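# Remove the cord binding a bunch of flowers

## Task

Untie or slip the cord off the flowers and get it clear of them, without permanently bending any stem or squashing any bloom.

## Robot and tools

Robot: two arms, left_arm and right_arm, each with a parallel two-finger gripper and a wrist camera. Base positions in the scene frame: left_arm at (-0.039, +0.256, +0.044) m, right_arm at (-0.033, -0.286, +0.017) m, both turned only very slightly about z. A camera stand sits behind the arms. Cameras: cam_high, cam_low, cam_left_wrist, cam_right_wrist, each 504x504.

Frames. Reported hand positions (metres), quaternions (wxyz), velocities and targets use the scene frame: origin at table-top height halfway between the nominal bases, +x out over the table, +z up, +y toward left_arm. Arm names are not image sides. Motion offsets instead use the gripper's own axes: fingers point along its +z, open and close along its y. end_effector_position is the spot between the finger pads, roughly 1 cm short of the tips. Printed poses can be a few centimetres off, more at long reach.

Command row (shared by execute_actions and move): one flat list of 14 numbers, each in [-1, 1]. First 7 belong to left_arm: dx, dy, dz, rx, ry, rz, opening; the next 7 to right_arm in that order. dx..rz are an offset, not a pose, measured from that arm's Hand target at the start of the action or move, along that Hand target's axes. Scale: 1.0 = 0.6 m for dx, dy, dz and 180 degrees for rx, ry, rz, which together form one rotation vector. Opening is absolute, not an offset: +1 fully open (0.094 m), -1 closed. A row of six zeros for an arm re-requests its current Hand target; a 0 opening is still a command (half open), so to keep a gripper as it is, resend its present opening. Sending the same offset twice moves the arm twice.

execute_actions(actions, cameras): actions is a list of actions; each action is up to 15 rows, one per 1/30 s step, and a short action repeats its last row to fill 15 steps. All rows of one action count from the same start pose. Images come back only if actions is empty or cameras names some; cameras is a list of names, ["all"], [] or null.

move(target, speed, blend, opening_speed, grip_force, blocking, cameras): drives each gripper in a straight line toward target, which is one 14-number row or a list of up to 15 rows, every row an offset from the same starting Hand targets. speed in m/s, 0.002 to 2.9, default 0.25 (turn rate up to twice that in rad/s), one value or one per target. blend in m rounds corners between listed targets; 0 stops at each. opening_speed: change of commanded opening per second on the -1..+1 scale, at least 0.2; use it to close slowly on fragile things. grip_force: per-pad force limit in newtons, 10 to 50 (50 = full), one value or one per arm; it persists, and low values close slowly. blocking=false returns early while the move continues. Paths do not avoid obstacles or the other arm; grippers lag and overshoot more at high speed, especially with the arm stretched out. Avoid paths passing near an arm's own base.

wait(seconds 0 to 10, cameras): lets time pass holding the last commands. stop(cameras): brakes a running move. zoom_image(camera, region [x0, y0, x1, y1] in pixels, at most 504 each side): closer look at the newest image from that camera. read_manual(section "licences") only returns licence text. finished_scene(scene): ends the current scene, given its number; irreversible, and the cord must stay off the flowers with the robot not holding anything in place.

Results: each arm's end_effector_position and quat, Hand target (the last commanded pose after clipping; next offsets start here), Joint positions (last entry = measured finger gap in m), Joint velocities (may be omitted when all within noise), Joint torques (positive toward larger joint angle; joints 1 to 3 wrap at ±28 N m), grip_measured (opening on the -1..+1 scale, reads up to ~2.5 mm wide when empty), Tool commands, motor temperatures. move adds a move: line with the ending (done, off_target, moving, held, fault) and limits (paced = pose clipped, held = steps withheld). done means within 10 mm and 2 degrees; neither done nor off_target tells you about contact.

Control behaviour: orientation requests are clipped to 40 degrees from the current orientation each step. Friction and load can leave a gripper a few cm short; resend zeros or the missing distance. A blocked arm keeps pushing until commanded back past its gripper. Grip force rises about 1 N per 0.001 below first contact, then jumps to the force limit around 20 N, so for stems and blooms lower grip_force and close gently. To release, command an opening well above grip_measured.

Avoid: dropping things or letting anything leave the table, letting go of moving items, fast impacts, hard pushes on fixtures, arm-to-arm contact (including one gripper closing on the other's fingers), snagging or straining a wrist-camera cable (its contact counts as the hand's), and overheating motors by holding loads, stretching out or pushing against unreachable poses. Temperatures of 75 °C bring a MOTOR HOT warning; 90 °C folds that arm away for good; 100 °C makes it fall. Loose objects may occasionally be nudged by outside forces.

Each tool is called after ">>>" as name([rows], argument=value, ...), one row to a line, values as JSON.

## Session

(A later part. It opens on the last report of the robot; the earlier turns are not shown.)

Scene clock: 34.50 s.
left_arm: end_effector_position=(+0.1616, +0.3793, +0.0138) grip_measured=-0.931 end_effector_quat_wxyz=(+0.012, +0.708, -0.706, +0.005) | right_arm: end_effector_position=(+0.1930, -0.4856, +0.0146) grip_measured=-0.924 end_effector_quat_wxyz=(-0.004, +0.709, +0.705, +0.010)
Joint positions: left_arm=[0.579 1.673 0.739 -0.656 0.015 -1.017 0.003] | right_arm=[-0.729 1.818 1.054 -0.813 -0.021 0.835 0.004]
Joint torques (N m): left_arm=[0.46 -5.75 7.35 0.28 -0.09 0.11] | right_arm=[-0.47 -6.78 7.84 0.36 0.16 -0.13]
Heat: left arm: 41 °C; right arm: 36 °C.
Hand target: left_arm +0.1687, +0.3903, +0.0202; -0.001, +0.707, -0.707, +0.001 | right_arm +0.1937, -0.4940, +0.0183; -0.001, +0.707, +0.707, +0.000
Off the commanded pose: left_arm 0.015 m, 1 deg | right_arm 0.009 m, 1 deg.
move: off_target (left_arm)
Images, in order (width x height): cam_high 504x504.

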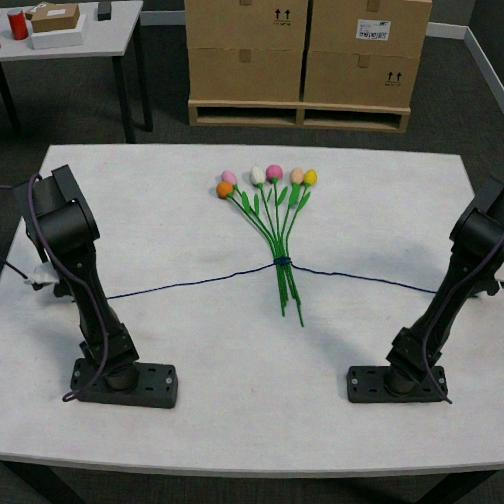

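>>> execute_actions(actions=[])

>>> zoom_image(camera="cam_low", region=[165, 265, 245, 315])

>>> zoom_image(camera="cam_high", region=[265, 245, 305, 275])

Scene clock: 34.77 s.
left_arm: end_effector_position=(+0.1616, +0.3793, +0.0138) grip_measured=-0.931 end_effector_quat_wxyz=(+0.012, +0.708, -0.706, +0.005) | right_arm: end_effector_position=(+0.1930, -0.4856, +0.0146) grip_measured=-0.924 end_effector_quat_wxyz=(-0.004, +0.709, +0.705, +0.010)
Joint positions: left_arm=[0.579 1.673 0.739 -0.656 0.015 -1.017 0.003] | right_arm=[-0.729 1.818 1.054 -0.813 -0.021 0.835 0.004]
Joint velocities: within noise
Joint torques (N m): left_arm=[0.55 -5.72 7.43 0.29 -0.06 0.09] | right_arm=[-0.44 -6.78 7.84 0.35 0.16 -0.12]
Motor temperatures (°C): left_arm=[24 28 41 26 25 25 30] | right_arm=[28 29 36 35 26 24 25]
Heat: left arm: 41 °C; right arm: 36 °C.
Hand target: left_arm +0.1687, +0.3903, +0.0202; -0.001, +0.707, -0.707, +0.001 | right_arm +0.1937, -0.4940, +0.0183; -0.001, +0.707, +0.707, +0.000
Tool commands: left_gripper/opening=-1.0 right_gripper/opening=-1.0
Off the commanded pose: left_arm 0.015 m, 1 deg | right_arm 0.009 m, 1 deg.

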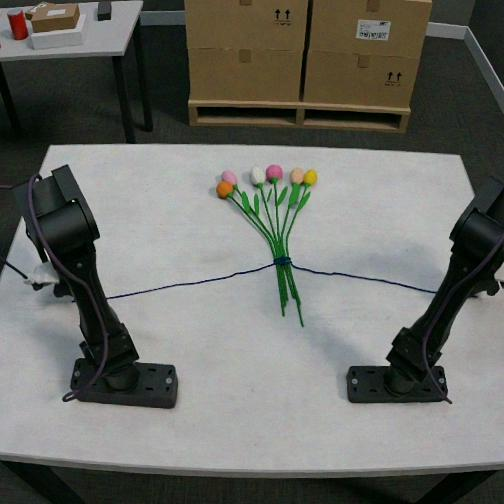

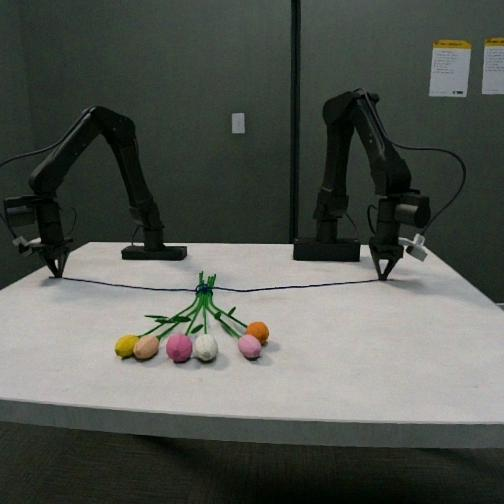

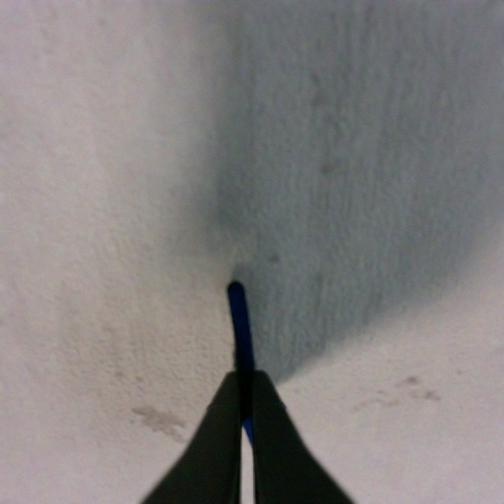

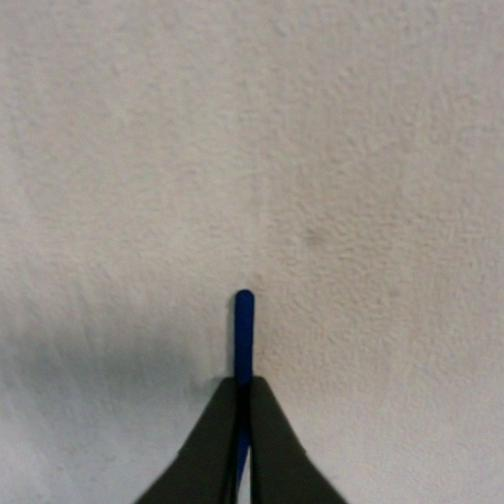

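Scaled by 6.300 from the camera's 504x504 image, which has a finer 720x720 frame.

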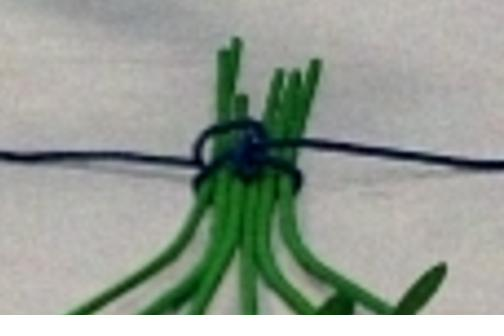

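Scaled by 12.600 from the camera's 504x504 image, which has a finer 720x720 frame.

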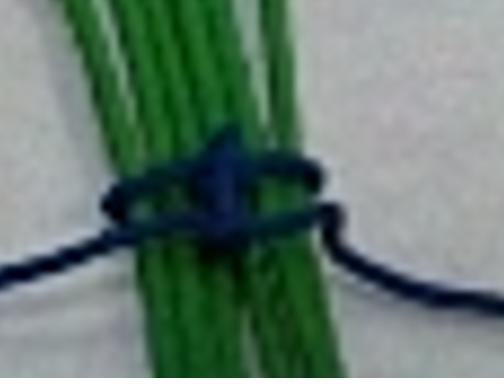

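>>> move(target=[-0.025,0.0,0,0,0,0,-1,-0.025,-0.003,0,0,0,0,-1], speed=0.03, cameras=["cam_high","cam_low"])

>>> zoom_image(camera="cam_high", region=[155, 150, 375, 340])

>>> zoom_image(camera="cam_high", region=[265, 245, 305, 275])

>>> zoom_image(camera="cam_low", region=[165, 265, 245, 315])

Scene clock: 37.87 s.
left_arm: end_effector_position=(+0.1611, +0.3953, +0.0138) grip_measured=-0.931 end_effector_quat_wxyz=(+0.011, +0.711, -0.703, +0.006) | right_arm: end_effector_position=(+0.1920, -0.4994, +0.0145) grip_measured=-0.924 end_effector_quat_wxyz=(-0.004, +0.707, +0.707, +0.010)
Joint positions: left_arm=[0.636 1.702 0.772 -0.661 0.015 -0.968 0.003] | right_arm=[-0.764 1.849 1.094 -0.824 -0.021 0.795 0.004]
Joint torques (N m): left_arm=[0.59 -6 7.47 0.31 -0.07 0.12] | right_arm=[-0.34 -7.09 7.88 0.37 0.15 -0.12]
Heat: left arm: 41 °C; right arm: 36 °C.
Hand target: left_arm +0.1687, +0.4053, +0.0202; -0.001, +0.707, -0.707, +0.001 | right_arm +0.1919, -0.5090, +0.0183; -0.001, +0.707, +0.707, +0.000
Off the commanded pose: left_arm 0.014 m, 2 deg | right_arm 0.010 m, 1 deg.
move: off_target (left_arm)
Images, in order (width x height): cam_high 504x504, cam_low 504x504.

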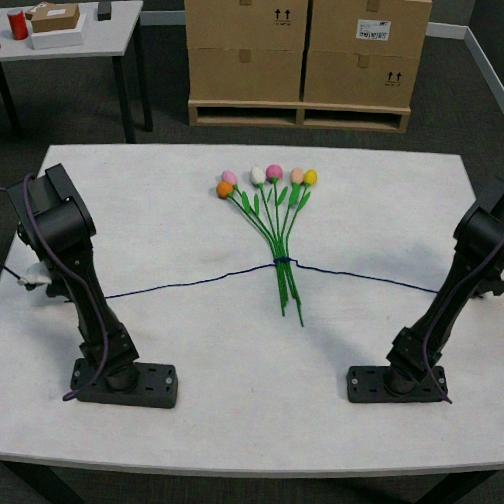

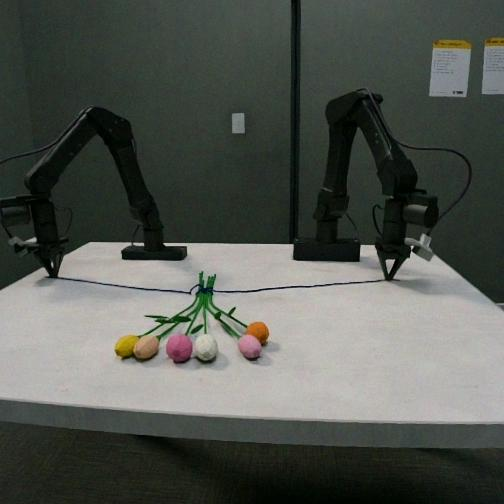

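Scaled by 2.291 from the camera's 504x504 image, which has a finer 720x720 frame.

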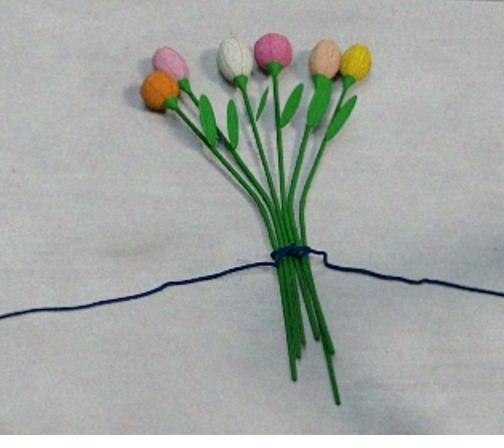

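Scaled by 12.600 from the camera's 504x504 image, which has a finer 720x720 frame.

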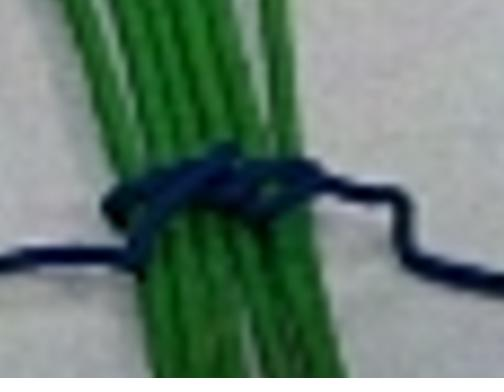

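Scaled by 6.300 from the camera's 504x504 image, which has a finer 720x720 frame.

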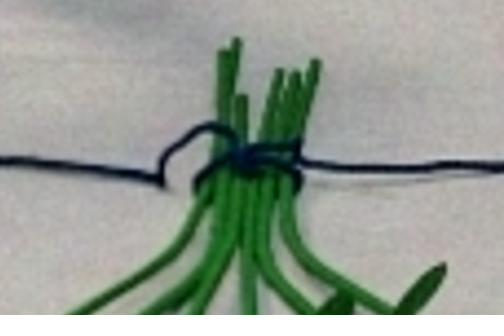

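>>> move(target=[0.15,-0.03,0,0,0,0,-1,-0.12,-0.01,0,0,0,0,-1], speed=0.06, cameras=["all"])

>>> zoom_image(camera="cam_high", region=[155, 150, 375, 340])

>>> zoom_image(camera="cam_high", region=[265, 245, 305, 275])

Scene clock: 43.93 s.
left_arm: end_effector_position=(+0.1871, +0.3145, +0.0153) grip_measured=-0.931 end_effector_quat_wxyz=(+0.012, +0.703, -0.711, +0.002) | right_arm: end_effector_position=(+0.1881, -0.5713, +0.0159) grip_measured=-0.924 end_effector_quat_wxyz=(-0.002, +0.707, +0.707, +0.011)
Joint positions: left_arm=[0.282 1.661 0.732 -0.661 0.015 -1.299 0.003] | right_arm=[-0.914 2.018 1.34 -0.899 -0.021 0.645 0.004]
Joint torques (N m): left_arm=[-0.55 -8.61 3.58 0.39 -0.07 -0.12] | right_arm=[-0.57 -8.69 8.27 0.38 0.15 -0.13]
Heat: left arm: 41 °C; right arm: 37 °C.
Hand target: left_arm +0.1867, +0.3153, +0.0203; -0.001, +0.707, -0.707, +0.001 | right_arm +0.1858, -0.5810, +0.0182; -0.001, +0.707, +0.707, +0.000
Off the commanded pose: left_arm 0.005 m, 2 deg | right_arm 0.010 m, 1 deg.
move: done

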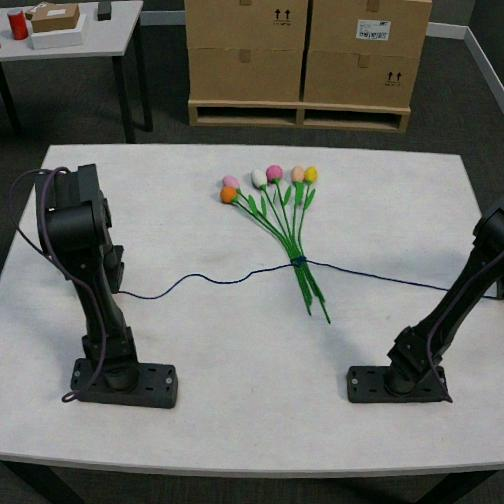

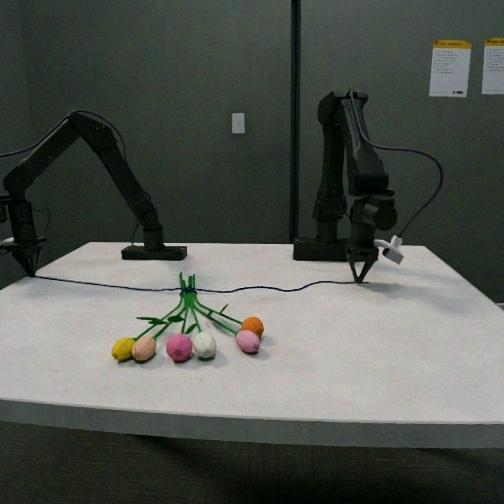

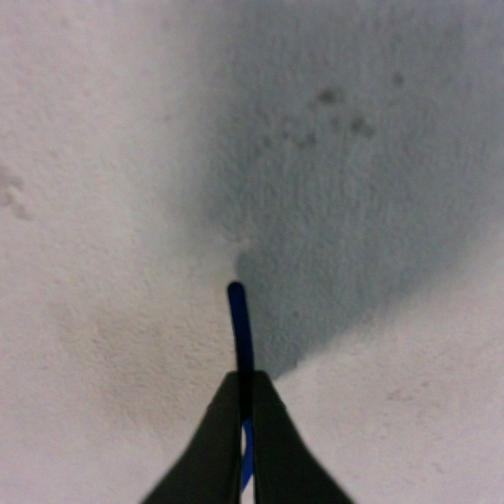

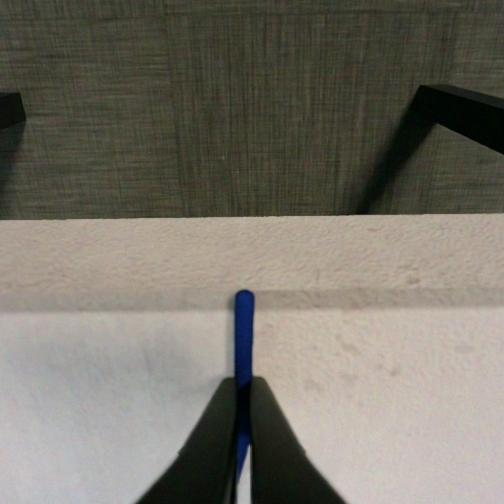

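Scaled by 2.291 from the camera's 504x504 image, which has a finer 720x720 frame.

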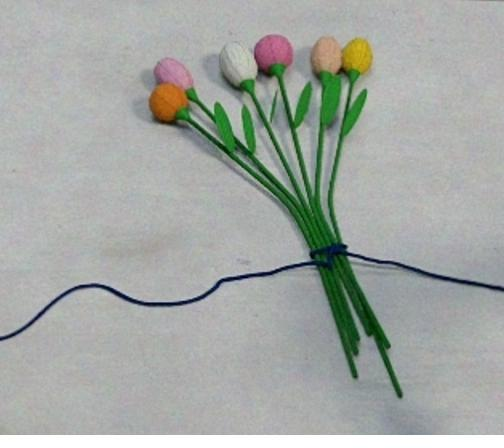

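Scaled by 12.600 from the camera's 504x504 image, which has a finer 720x720 frame.

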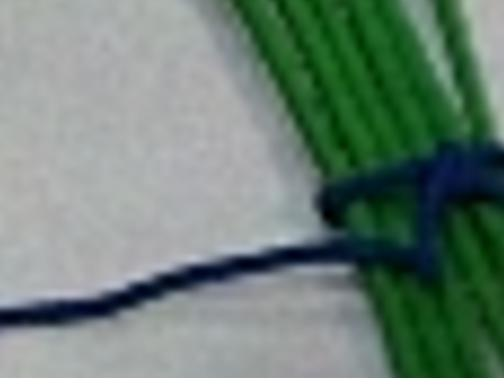

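>>> move([
  [0,0,0,0,0,0,-1,0.19,0,0,0,0,0,-1],
  [0,0,0,0,0,0,-0.4,0.19,0,0,0,0,0,-0.4],
  [0,0,-0.18,0,0,0,-0.4,0.19,0,-0.18,0,0,0,-0.4],
], speed=0.15, cameras=["all"])

Scene clock: 49.77 s.
left_arm: end_effector_position=(+0.1777, +0.3120, +0.1137) grip_measured=-0.402 end_effector_quat_wxyz=(+0.024, +0.703, -0.711, -0.005) | right_arm: end_effector_position=(+0.1840, -0.4633, +0.1142) grip_measured=-0.402 end_effector_quat_wxyz=(-0.018, +0.700, +0.713, +0.007)
Joint positions: left_arm=[0.282 1.462 0.975 -1.13 0.015 -1.299 0.028] | right_arm=[-0.689 1.642 1.266 -1.229 -0.016 0.852 0.028]
Joint torques (N m): left_arm=[-0.53 -6.99 8.61 0.2 -0.09 -0.15] | right_arm=[0.21 -8.23 8.27 0.32 0.11 0.2]
Heat: left arm: 41 °C; right arm: 36 °C.
Hand target: left_arm +0.1864, +0.3154, +0.1283; -0.001, +0.707, -0.707, +0.001 | right_arm +0.1862, -0.4671, +0.1264; -0.001, +0.707, +0.707, +0.000
Off the commanded pose: left_arm 0.017 m, 3 deg | right_arm 0.013 m, 2 deg.
move: off_target (left_arm, right_arm); target 2's new opening was sent with right_arm's hand 0.007 m and 3 deg from that target

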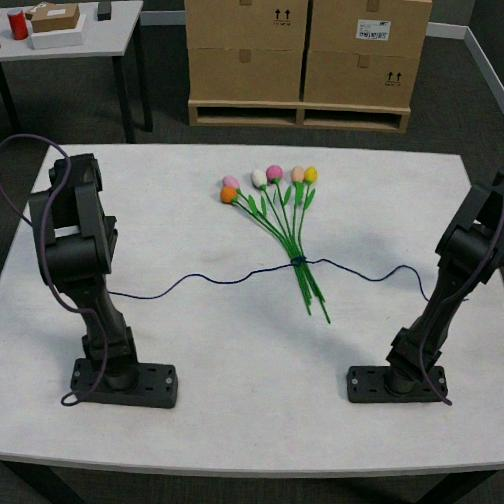

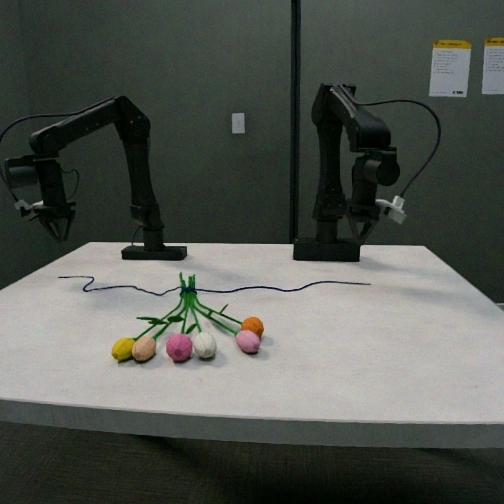

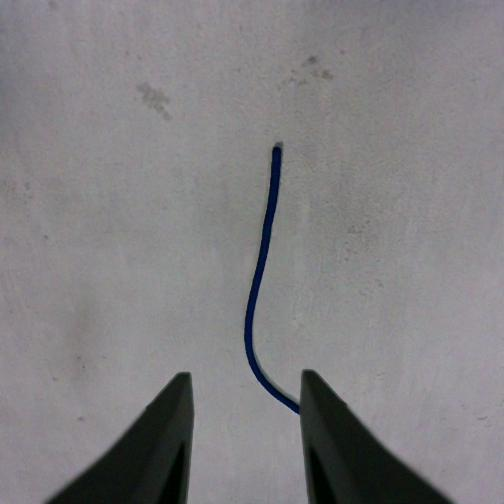

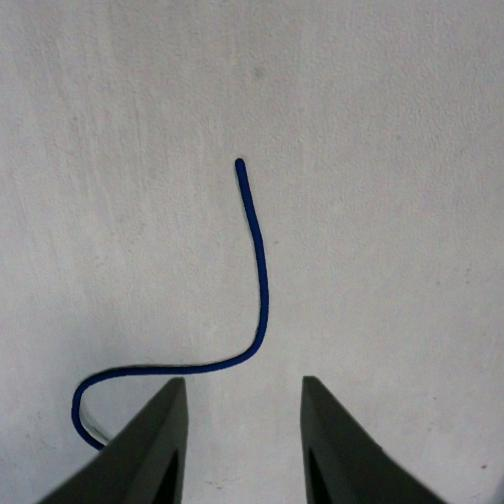

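>>> move(target=[0.65,-0.108,-0.067,0,0,0.4,0.0,0.32,0.15,-0.035,0,0,0,-0.2], cameras=["all"])

Scene clock: 55.90 s.
left_arm: end_effector_position=(+0.2472, -0.0710, +0.1629) grip_measured=-0.001 end_effector_quat_wxyz=(-0.010, -0.161, +0.987, +0.002) | right_arm: end_effector_position=(+0.2733, -0.2752, +0.1421) grip_measured=-0.202 end_effector_quat_wxyz=(-0.007, +0.701, +0.713, +0.004)
Joint positions: left_arm=[-0.826 2.276 2.233 -1.541 0.015 -1.171 0.047] | right_arm=[0.034 1.703 1.445 -1.316 -0.016 1.576 0.037]
Joint torques (N m): left_arm=[0.05 -11.29 9.13 0.26 -0.1 0.08] | right_arm=[0.18 -6.46 8.87 0.32 0.06 0.22]
Heat: left arm: 41 °C; right arm: 37 °C.
Hand target: left_arm +0.2510, -0.0746, +0.1690; +0.001, -0.156, +0.988, -0.001 | right_arm +0.2764, -0.2753, +0.1476; -0.001, +0.707, +0.707, +0.000
Off the commanded pose: left_arm 0.008 m, 1 deg | right_arm 0.006 m, 1 deg.
move: done

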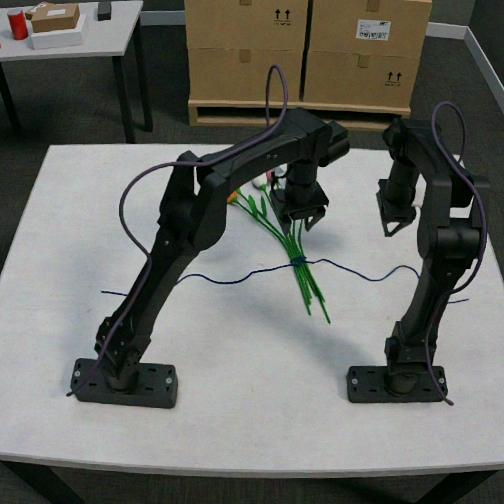

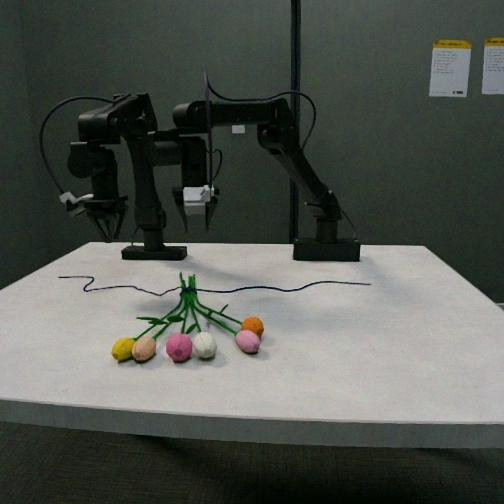

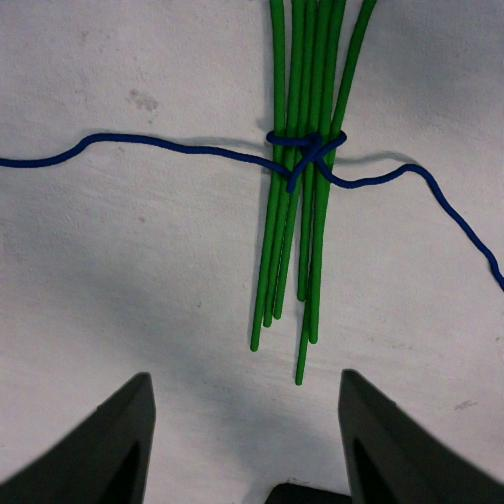

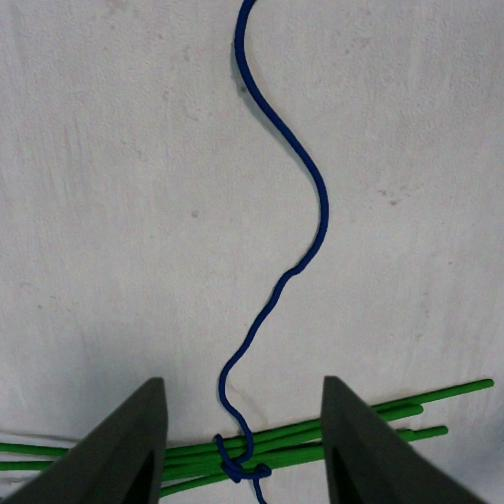

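>>> move(target=[0.006,-0.045,0.17,0,0,0.05,0.4,0.089,-0.02,0.133,0,0,0,-0.1], cameras=["all"])

Scene clock: 59.03 s.
left_arm: end_effector_position=(+0.2541, -0.0969, +0.0645) grip_measured=+0.399 end_effector_quat_wxyz=(-0.013, -0.085, +0.996, +0.005) | right_arm: end_effector_position=(+0.2531, -0.2396, +0.0973) grip_measured=-0.102 end_effector_quat_wxyz=(-0.027, +0.689, +0.724, -0.017)
Joint positions: left_arm=[-0.852 2.397 2.05 -1.247 0.015 -1.045 0.066] | right_arm=[0.155 1.712 1.275 -1.193 -0.022 1.664 0.042]
Joint torques (N m): left_arm=[-0.36 -13.61 5.31 0.59 -0.07 0.11] | right_arm=[-0.36 -8.24 6.87 0.44 0.03 0.01]
Heat: left arm: 41 °C; right arm: 37 °C.
Hand target: left_arm +0.2562, -0.1014, +0.0670; +0.001, -0.078, +0.997, +0.000 | right_arm +0.2584, -0.2411, +0.1041; -0.014, +0.691, +0.723, -0.008 (not the last commanded pose)
Off the commanded pose: left_arm 0.006 m, 2 deg | right_arm 0.036 m, 5 deg.
move: held (right_arm; a check stopped the path); limits=held
pose unreachable (right arm): on one or more control steps of this call, first in action 0 (counted from 0), this arm could not follow its commanded pose, so it was not sent that pose on those steps. It may still have moved: this result reports where it is.
cause: moving toward the commanded pose would bring a part of the arm too close to another arm (this arm's wrist (the part past joint 4) and the left arm's wrist (the part past joint 4), along the way the arms are being sent, or toward where that arm still pushes).

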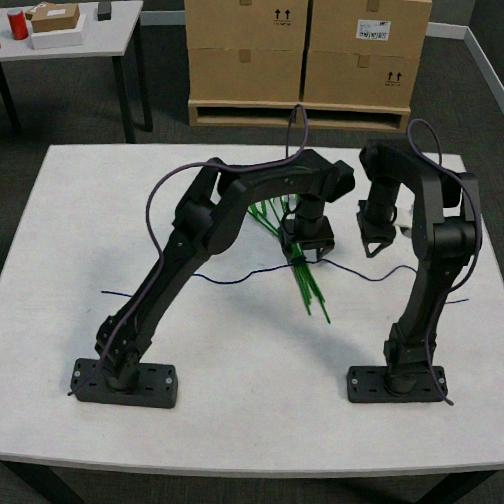

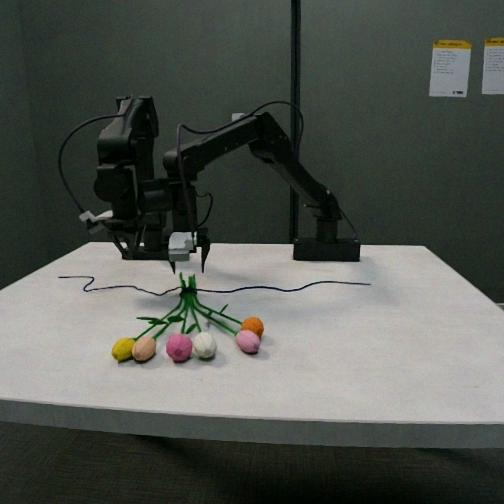

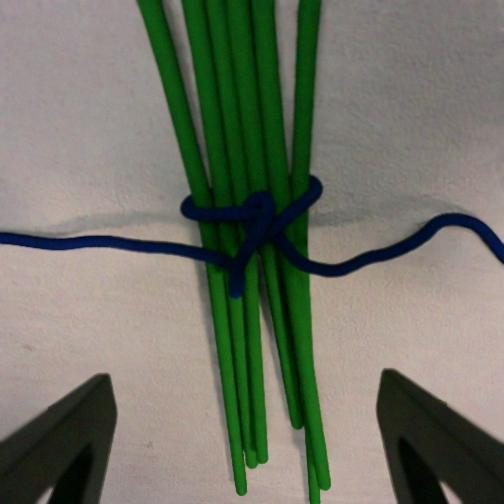

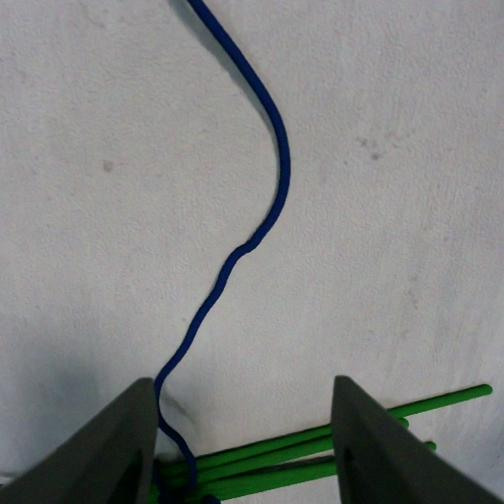

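>>> move(target=[0.047,-0.01,0.083,0,0,0,0.4,-0.038,-0.019,0.123,0,0,0,-0.1], speed=0.1, cameras=["all"])

Scene clock: 62.07 s.
left_arm: end_effector_position=(+0.2289, -0.1090, +0.0197) grip_measured=+0.399 end_effector_quat_wxyz=(-0.009, -0.074, +0.997, +0.001) | right_arm: end_effector_position=(+0.2453, -0.2614, +0.0346) grip_measured=-0.102 end_effector_quat_wxyz=(-0.019, +0.694, +0.720, -0.005)
Joint positions: left_arm=[-0.912 2.397 1.869 -1.054 0.015 -1.082 0.066] | right_arm=[0.081 1.726 1.03 -0.907 -0.022 1.604 0.042]
Joint torques (N m): left_arm=[-0.23 -12.82 4.66 0.68 -0.1 -0.16] | right_arm=[-0.36 -6.32 4.44 0.62 0.05 -0.11]
Heat: left arm: 41 °C; right arm: 37 °C.
Hand target: left_arm +0.2294, -0.1118, +0.0172; +0.001, -0.078, +0.997, +0.000 | right_arm +0.2457, -0.2639, +0.0305; -0.014, +0.691, +0.723, -0.008
Off the commanded pose: left_arm 0.004 m, 1 deg | right_arm 0.005 m, 1 deg.
move: done

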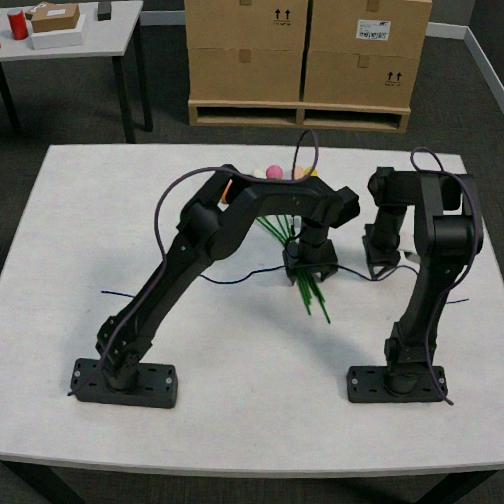

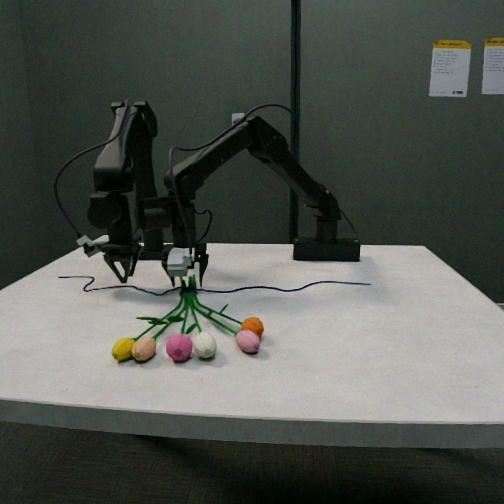

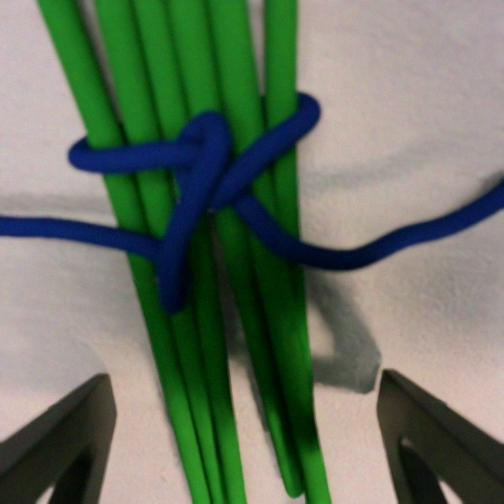

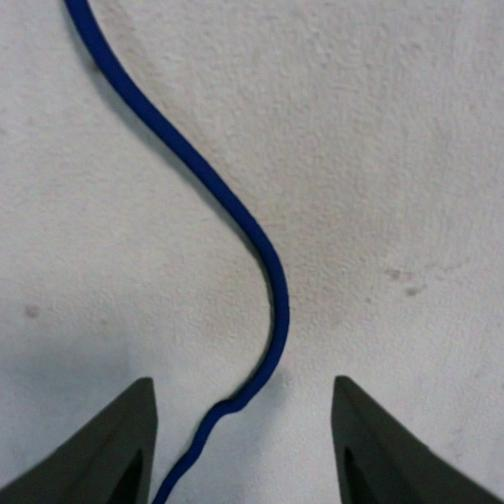

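>>> move(target=[0,0,0.011,0,0,0,0.15,0,-0.008,0.041,0,0,0,-0.1], speed=0.04)

>>> move(target=[0,0,0,0,0,0,0.1,0,0,0,0,0,0,-1], opening_speed=0.6, cameras=["all"])

Scene clock: 63.53 s.
left_arm: end_effector_position=(+0.2277, -0.1109, +0.0171) grip_measured=+0.151 end_effector_quat_wxyz=(-0.008, -0.072, +0.997, -0.002) | right_arm: end_effector_position=(+0.2384, -0.2619, +0.0123) grip_measured=-0.102 end_effector_quat_wxyz=(-0.021, +0.694, +0.720, -0.007)
Joint positions: left_arm=[-0.916 2.397 1.858 -1.037 0.015 -1.082 0.054] | right_arm=[0.081 1.751 0.958 -0.816 -0.022 1.604 0.042]
Joint torques (N m): left_arm=[-0.35 -12.25 4.37 0.7 -0.1 -0.12] | right_arm=[-0.27 -5.86 3.79 0.74 0.05 -0.1]
Heat: left arm: 41 °C; right arm: 36 °C.
Hand target: left_arm +0.2294, -0.1118, +0.0106; +0.001, -0.078, +0.997, +0.000 | right_arm +0.2402, -0.2639, +0.0060; -0.014, +0.691, +0.723, -0.008
Off the commanded pose: left_arm 0.007 m, 1 deg | right_arm 0.007 m, 1 deg.
move: done

Scene clock: 65.53 s.
left_arm: end_effector_position=(+0.2277, -0.1109, +0.0171) grip_measured=+0.102 end_effector_quat_wxyz=(-0.008, -0.072, +0.997, -0.002) | right_arm: end_effector_position=(+0.2419, -0.2617, +0.0122) grip_measured=-0.923 end_effector_quat_wxyz=(-0.016, +0.694, +0.720, -0.002)
Joint positions: left_arm=[-0.916 2.397 1.858 -1.037 0.015 -1.082 0.052] | right_arm=[0.081 1.751 0.958 -0.802 -0.022 1.604 0.004]
Joint torques (N m): left_arm=[-0.31 -12.22 4.51 0.69 -0.11 -0.11] | right_arm=[-0.23 -5.9 3.85 0.64 0.05 -0.11]
Heat: left arm: 41 °C; right arm: 36 °C.
Hand target: left_arm +0.2294, -0.1118, +0.0106; +0.001, -0.078, +0.997, +0.000 | right_arm +0.2402, -0.2639, +0.0060; -0.014, +0.691, +0.723, -0.008
Off the commanded pose: left_arm 0.007 m, 1 deg | right_arm 0.007 m, 1 deg.
move: done

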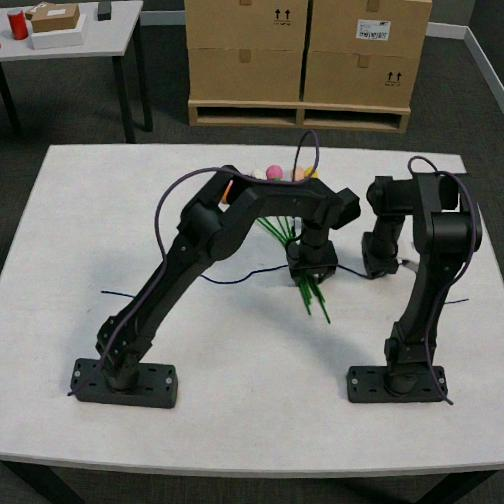

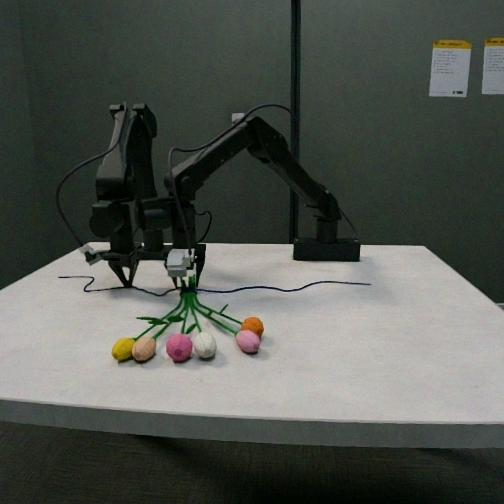

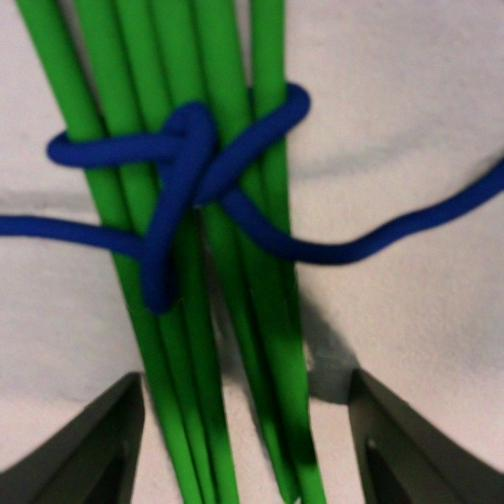

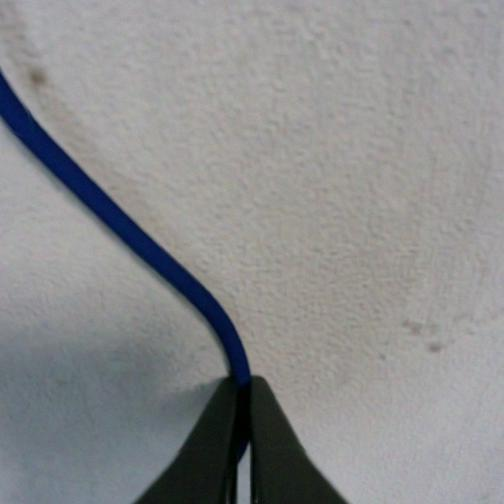

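>>> move(target=[0,0,0,0,0,0,0.1,-0.2,0.03,-0.015,0,0,0,-1], speed=0.06, cameras=["all"])

Scene clock: 68.80 s.
left_arm: end_effector_position=(+0.2267, -0.1154, +0.0171) grip_measured=+0.101 end_effector_quat_wxyz=(-0.004, -0.068, +0.998, -0.007) | right_arm: end_effector_position=(+0.2625, -0.3702, +0.0125) grip_measured=-0.923 end_effector_quat_wxyz=(-0.022, +0.689, +0.724, +0.011)
Joint positions: left_arm=[-0.924 2.397 1.858 -1.025 0.015 -1.082 0.052] | right_arm=[-0.293 1.861 1.1 -0.839 -0.039 1.217 0.004]
Joint torques (N m): left_arm=[-0.13 -12.26 4.49 0.59 -0.11 -0.11] | right_arm=[-0.76 -6.8 7.53 0.34 0.38 -0.11]
Heat: left arm: 41 °C; right arm: 36 °C.
Hand target: left_arm +0.2294, -0.1118, +0.0106; +0.001, -0.078, +0.997, +0.000 | right_arm +0.2638, -0.3831, +0.0134; -0.014, +0.691, +0.723, -0.008
Off the commanded pose: left_arm 0.008 m, 2 deg | right_arm 0.013 m, 2 deg.
move: off_target (right_arm)

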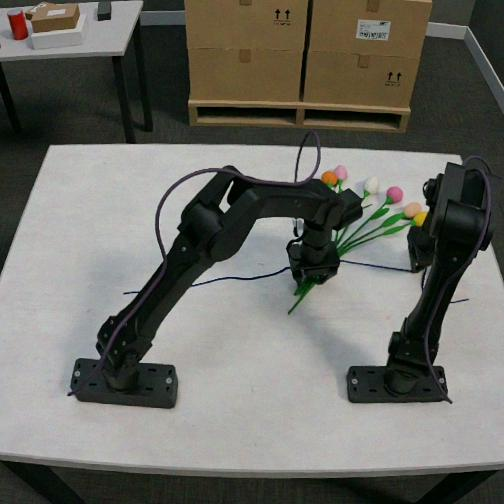

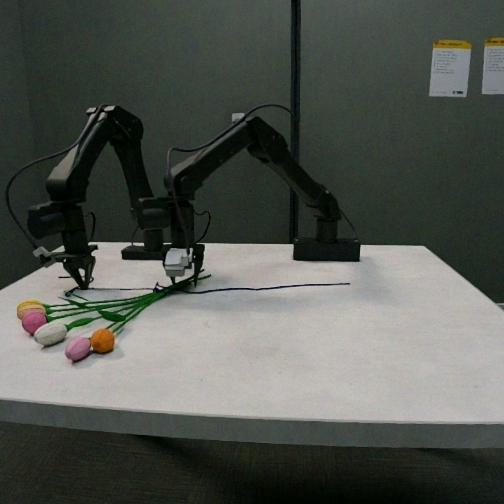

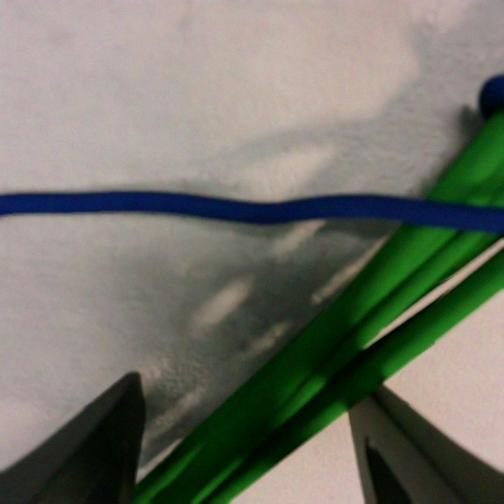

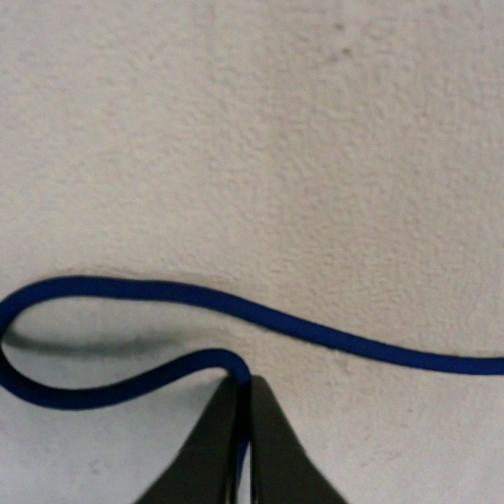

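>>> move([
  [0,0,0,0,0,0,0.35,0,0,0,0,0,0,-0.6],
  [0,0,-0.25,0,0,0,0.35,0,0,-0.22,0,0,0,-0.6],
], speed=0.12, cameras=["all"])

Scene clock: 73.23 s.
left_arm: end_effector_position=(+0.2233, -0.1107, +0.1502) grip_measured=+0.348 end_effector_quat_wxyz=(-0.012, -0.069, +0.998, +0.005) | right_arm: end_effector_position=(+0.2671, -0.3756, +0.1312) grip_measured=-0.602 end_effector_quat_wxyz=(-0.035, +0.689, +0.724, -0.006)
Joint positions: left_arm=[-0.924 2.377 2.357 -1.572 0.015 -1.083 0.063] | right_arm=[-0.294 1.792 1.505 -1.351 -0.021 1.216 0.019]
Joint torques (N m): left_arm=[-0.21 -12.77 8.51 0.25 -0.11 -0.14] | right_arm=[-0.61 -10.14 8.39 0.26 0.17 -0.1]
Heat: left arm: 41 °C; right arm: 36 °C.
Hand target: left_arm +0.2290, -0.1117, +0.1606; +0.001, -0.078, +0.997, +0.000 | right_arm +0.2679, -0.3840, +0.1454; -0.014, +0.691, +0.723, -0.008
Off the commanded pose: left_arm 0.012 m, 2 deg | right_arm 0.017 m, 2 deg.
joint sent to its limit (left arm) — joint 4 (wrist pitch), lower limit. The joint targets are off in position, not in orientation.
move: off_target (left_arm, right_arm)

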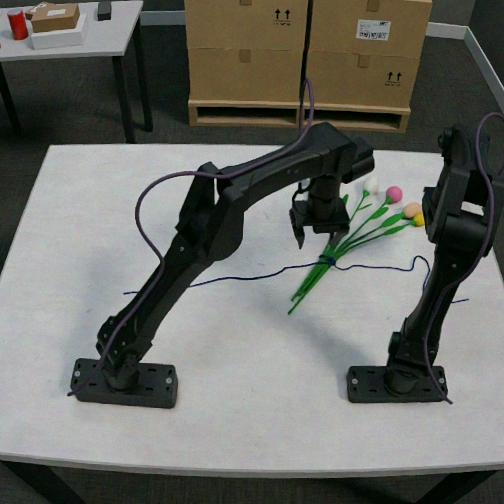

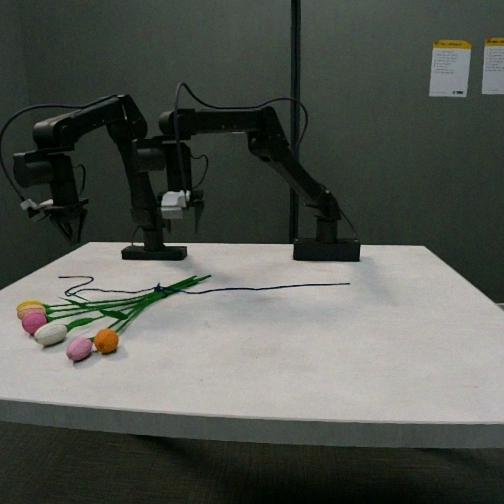

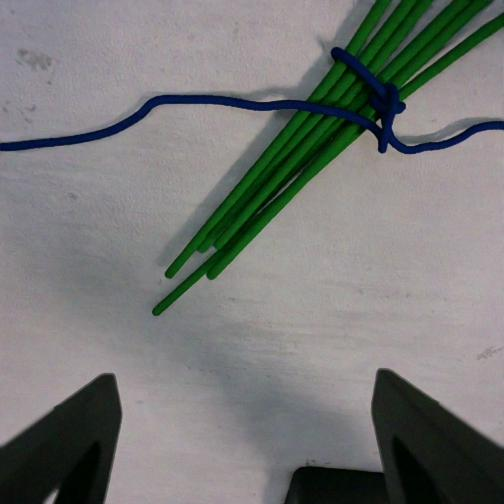

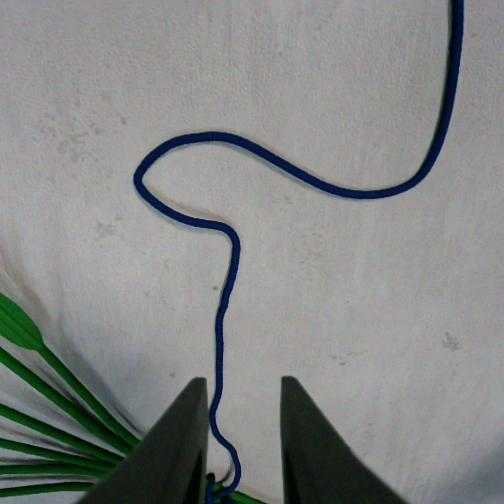

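>>> move(target=[-0.05,0.233,0.15,0,0,-0.45,-0.1,0.292,0.11,0.033,0,0,-0.274,0.5], speed=0.2, cameras=["all"])

Scene clock: 81.50 s.
left_arm: end_effector_position=(+0.2356, +0.0340, +0.0586) grip_measured=-0.098 end_effector_quat_wxyz=(-0.035, -0.656, +0.754, +0.017) | right_arm: end_effector_position=(+0.3161, -0.2097, +0.1218) grip_measured=+0.498 end_effector_quat_wxyz=(-0.028, +0.334, +0.942, -0.006)
Joint positions: left_arm=[-0.629 2.006 1.384 -0.997 0.061 -2.082 0.042] | right_arm=[0.215 1.953 1.68 -1.351 -0.018 0.884 0.07]
Joint torques (N m): left_arm=[0.14 -13.29 4.31 0.48 0.12 -0.17] | right_arm=[0.1 -8.59 8.76 0.47 -0.03 -0.12]
Heat: left arm: 41 °C; right arm: 36 °C.
Hand target: left_arm +0.2371, +0.0310, +0.0705; +0.001, -0.707, +0.707, -0.001 | right_arm +0.3254, -0.2059, +0.1250; -0.016, +0.327, +0.945, -0.002
Off the commanded pose: left_arm 0.012 m, 9 deg | right_arm 0.011 m, 2 deg.
joint sent to its limit (left arm) — joint 6 (wrist roll), lower limit. The joint targets are off in position and orientation.
move: off_target (left_arm, right_arm)

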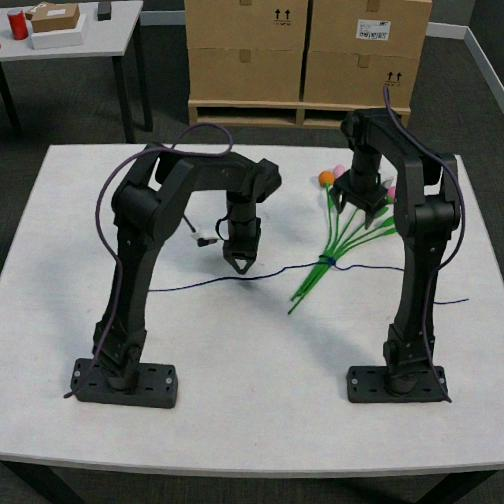

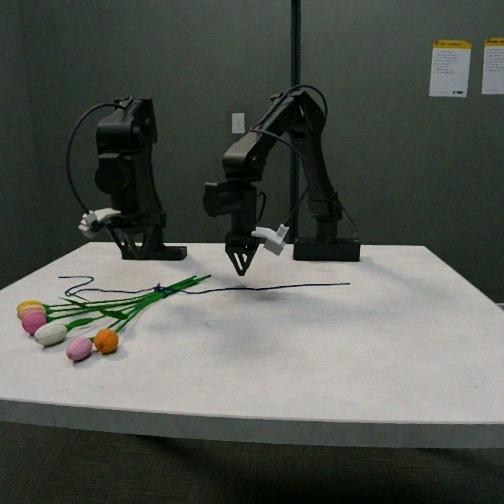

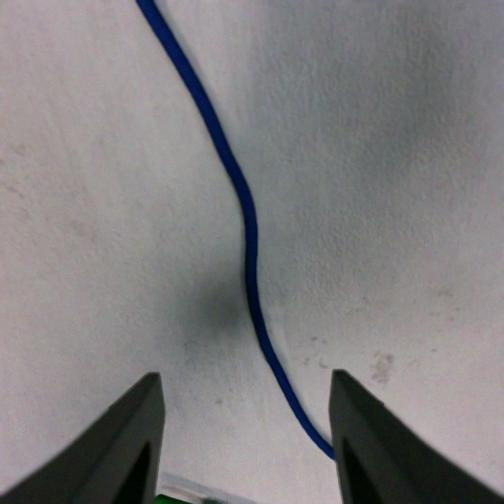

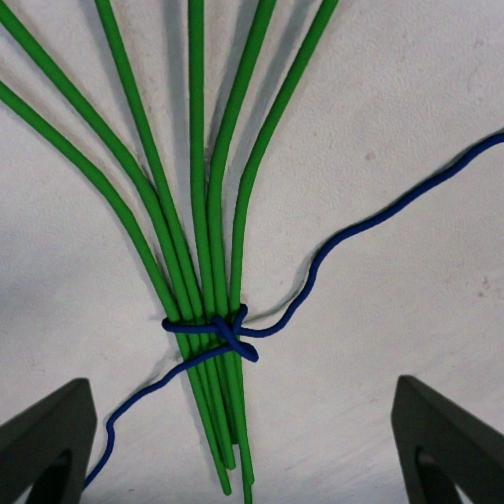

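>>> move(target=[0,0,0.078,0,0,0,-0.1,0.0175,0.033,0.15,0,0,0,0.5], speed=0.1, cameras=["all"])

Scene clock: 84.57 s.
left_arm: end_effector_position=(+0.2390, +0.0308, +0.0280) grip_measured=-0.098 end_effector_quat_wxyz=(-0.030, -0.655, +0.755, -0.007) | right_arm: end_effector_position=(+0.3246, -0.1839, +0.0409) grip_measured=+0.498 end_effector_quat_wxyz=(-0.019, +0.316, +0.949, -0.001)
Joint positions: left_arm=[-0.631 2.029 1.286 -0.827 0.061 -2.083 0.042] | right_arm=[0.278 2.045 1.487 -1.046 -0.019 0.909 0.07]
Joint torques (N m): left_arm=[0.13 -9.26 4.19 0.57 0.05 -0.15] | right_arm=[0.34 -9.55 4.77 0.67 -0.04 0.22]
Heat: left arm: 41 °C; right arm: 36 °C.
Hand target: left_arm +0.2372, +0.0310, +0.0237; +0.001, -0.707, +0.707, -0.001 | right_arm +0.3265, -0.1832, +0.0351; -0.016, +0.327, +0.945, -0.002
Off the commanded pose: left_arm 0.005 m, 9 deg | right_arm 0.006 m, 1 deg.
joint sent to its limit (left arm) — joint 6 (wrist roll), lower limit. The joint targets are off in position and orientation.
move: off_target (left_arm)

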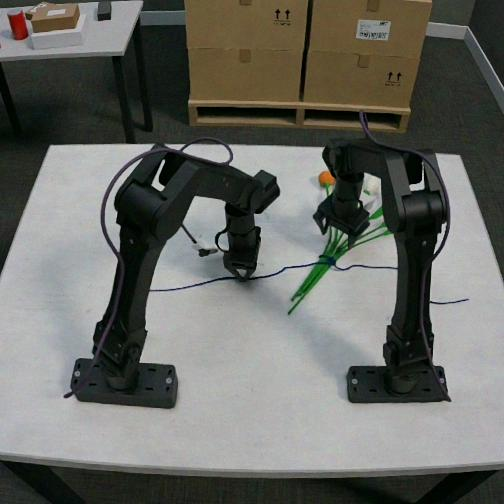

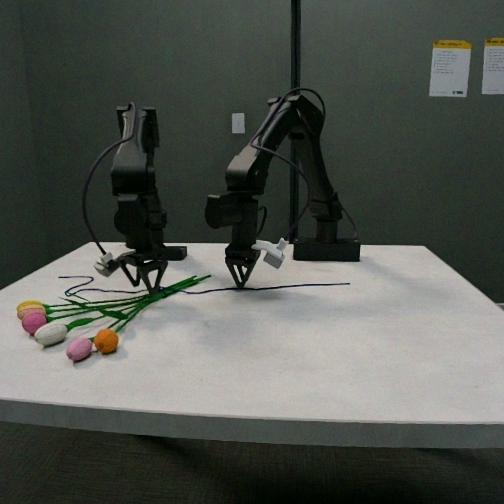

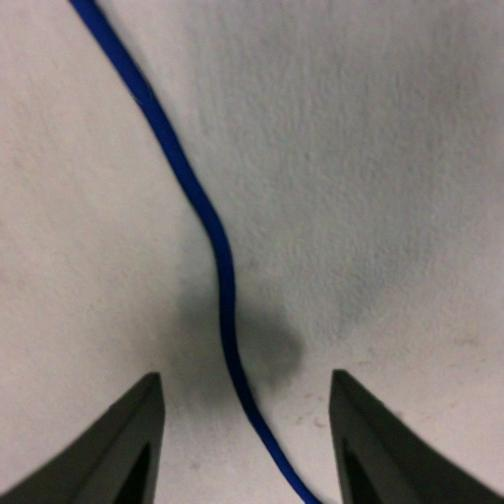

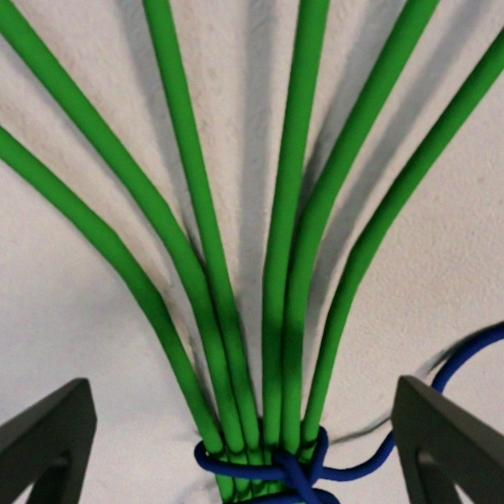

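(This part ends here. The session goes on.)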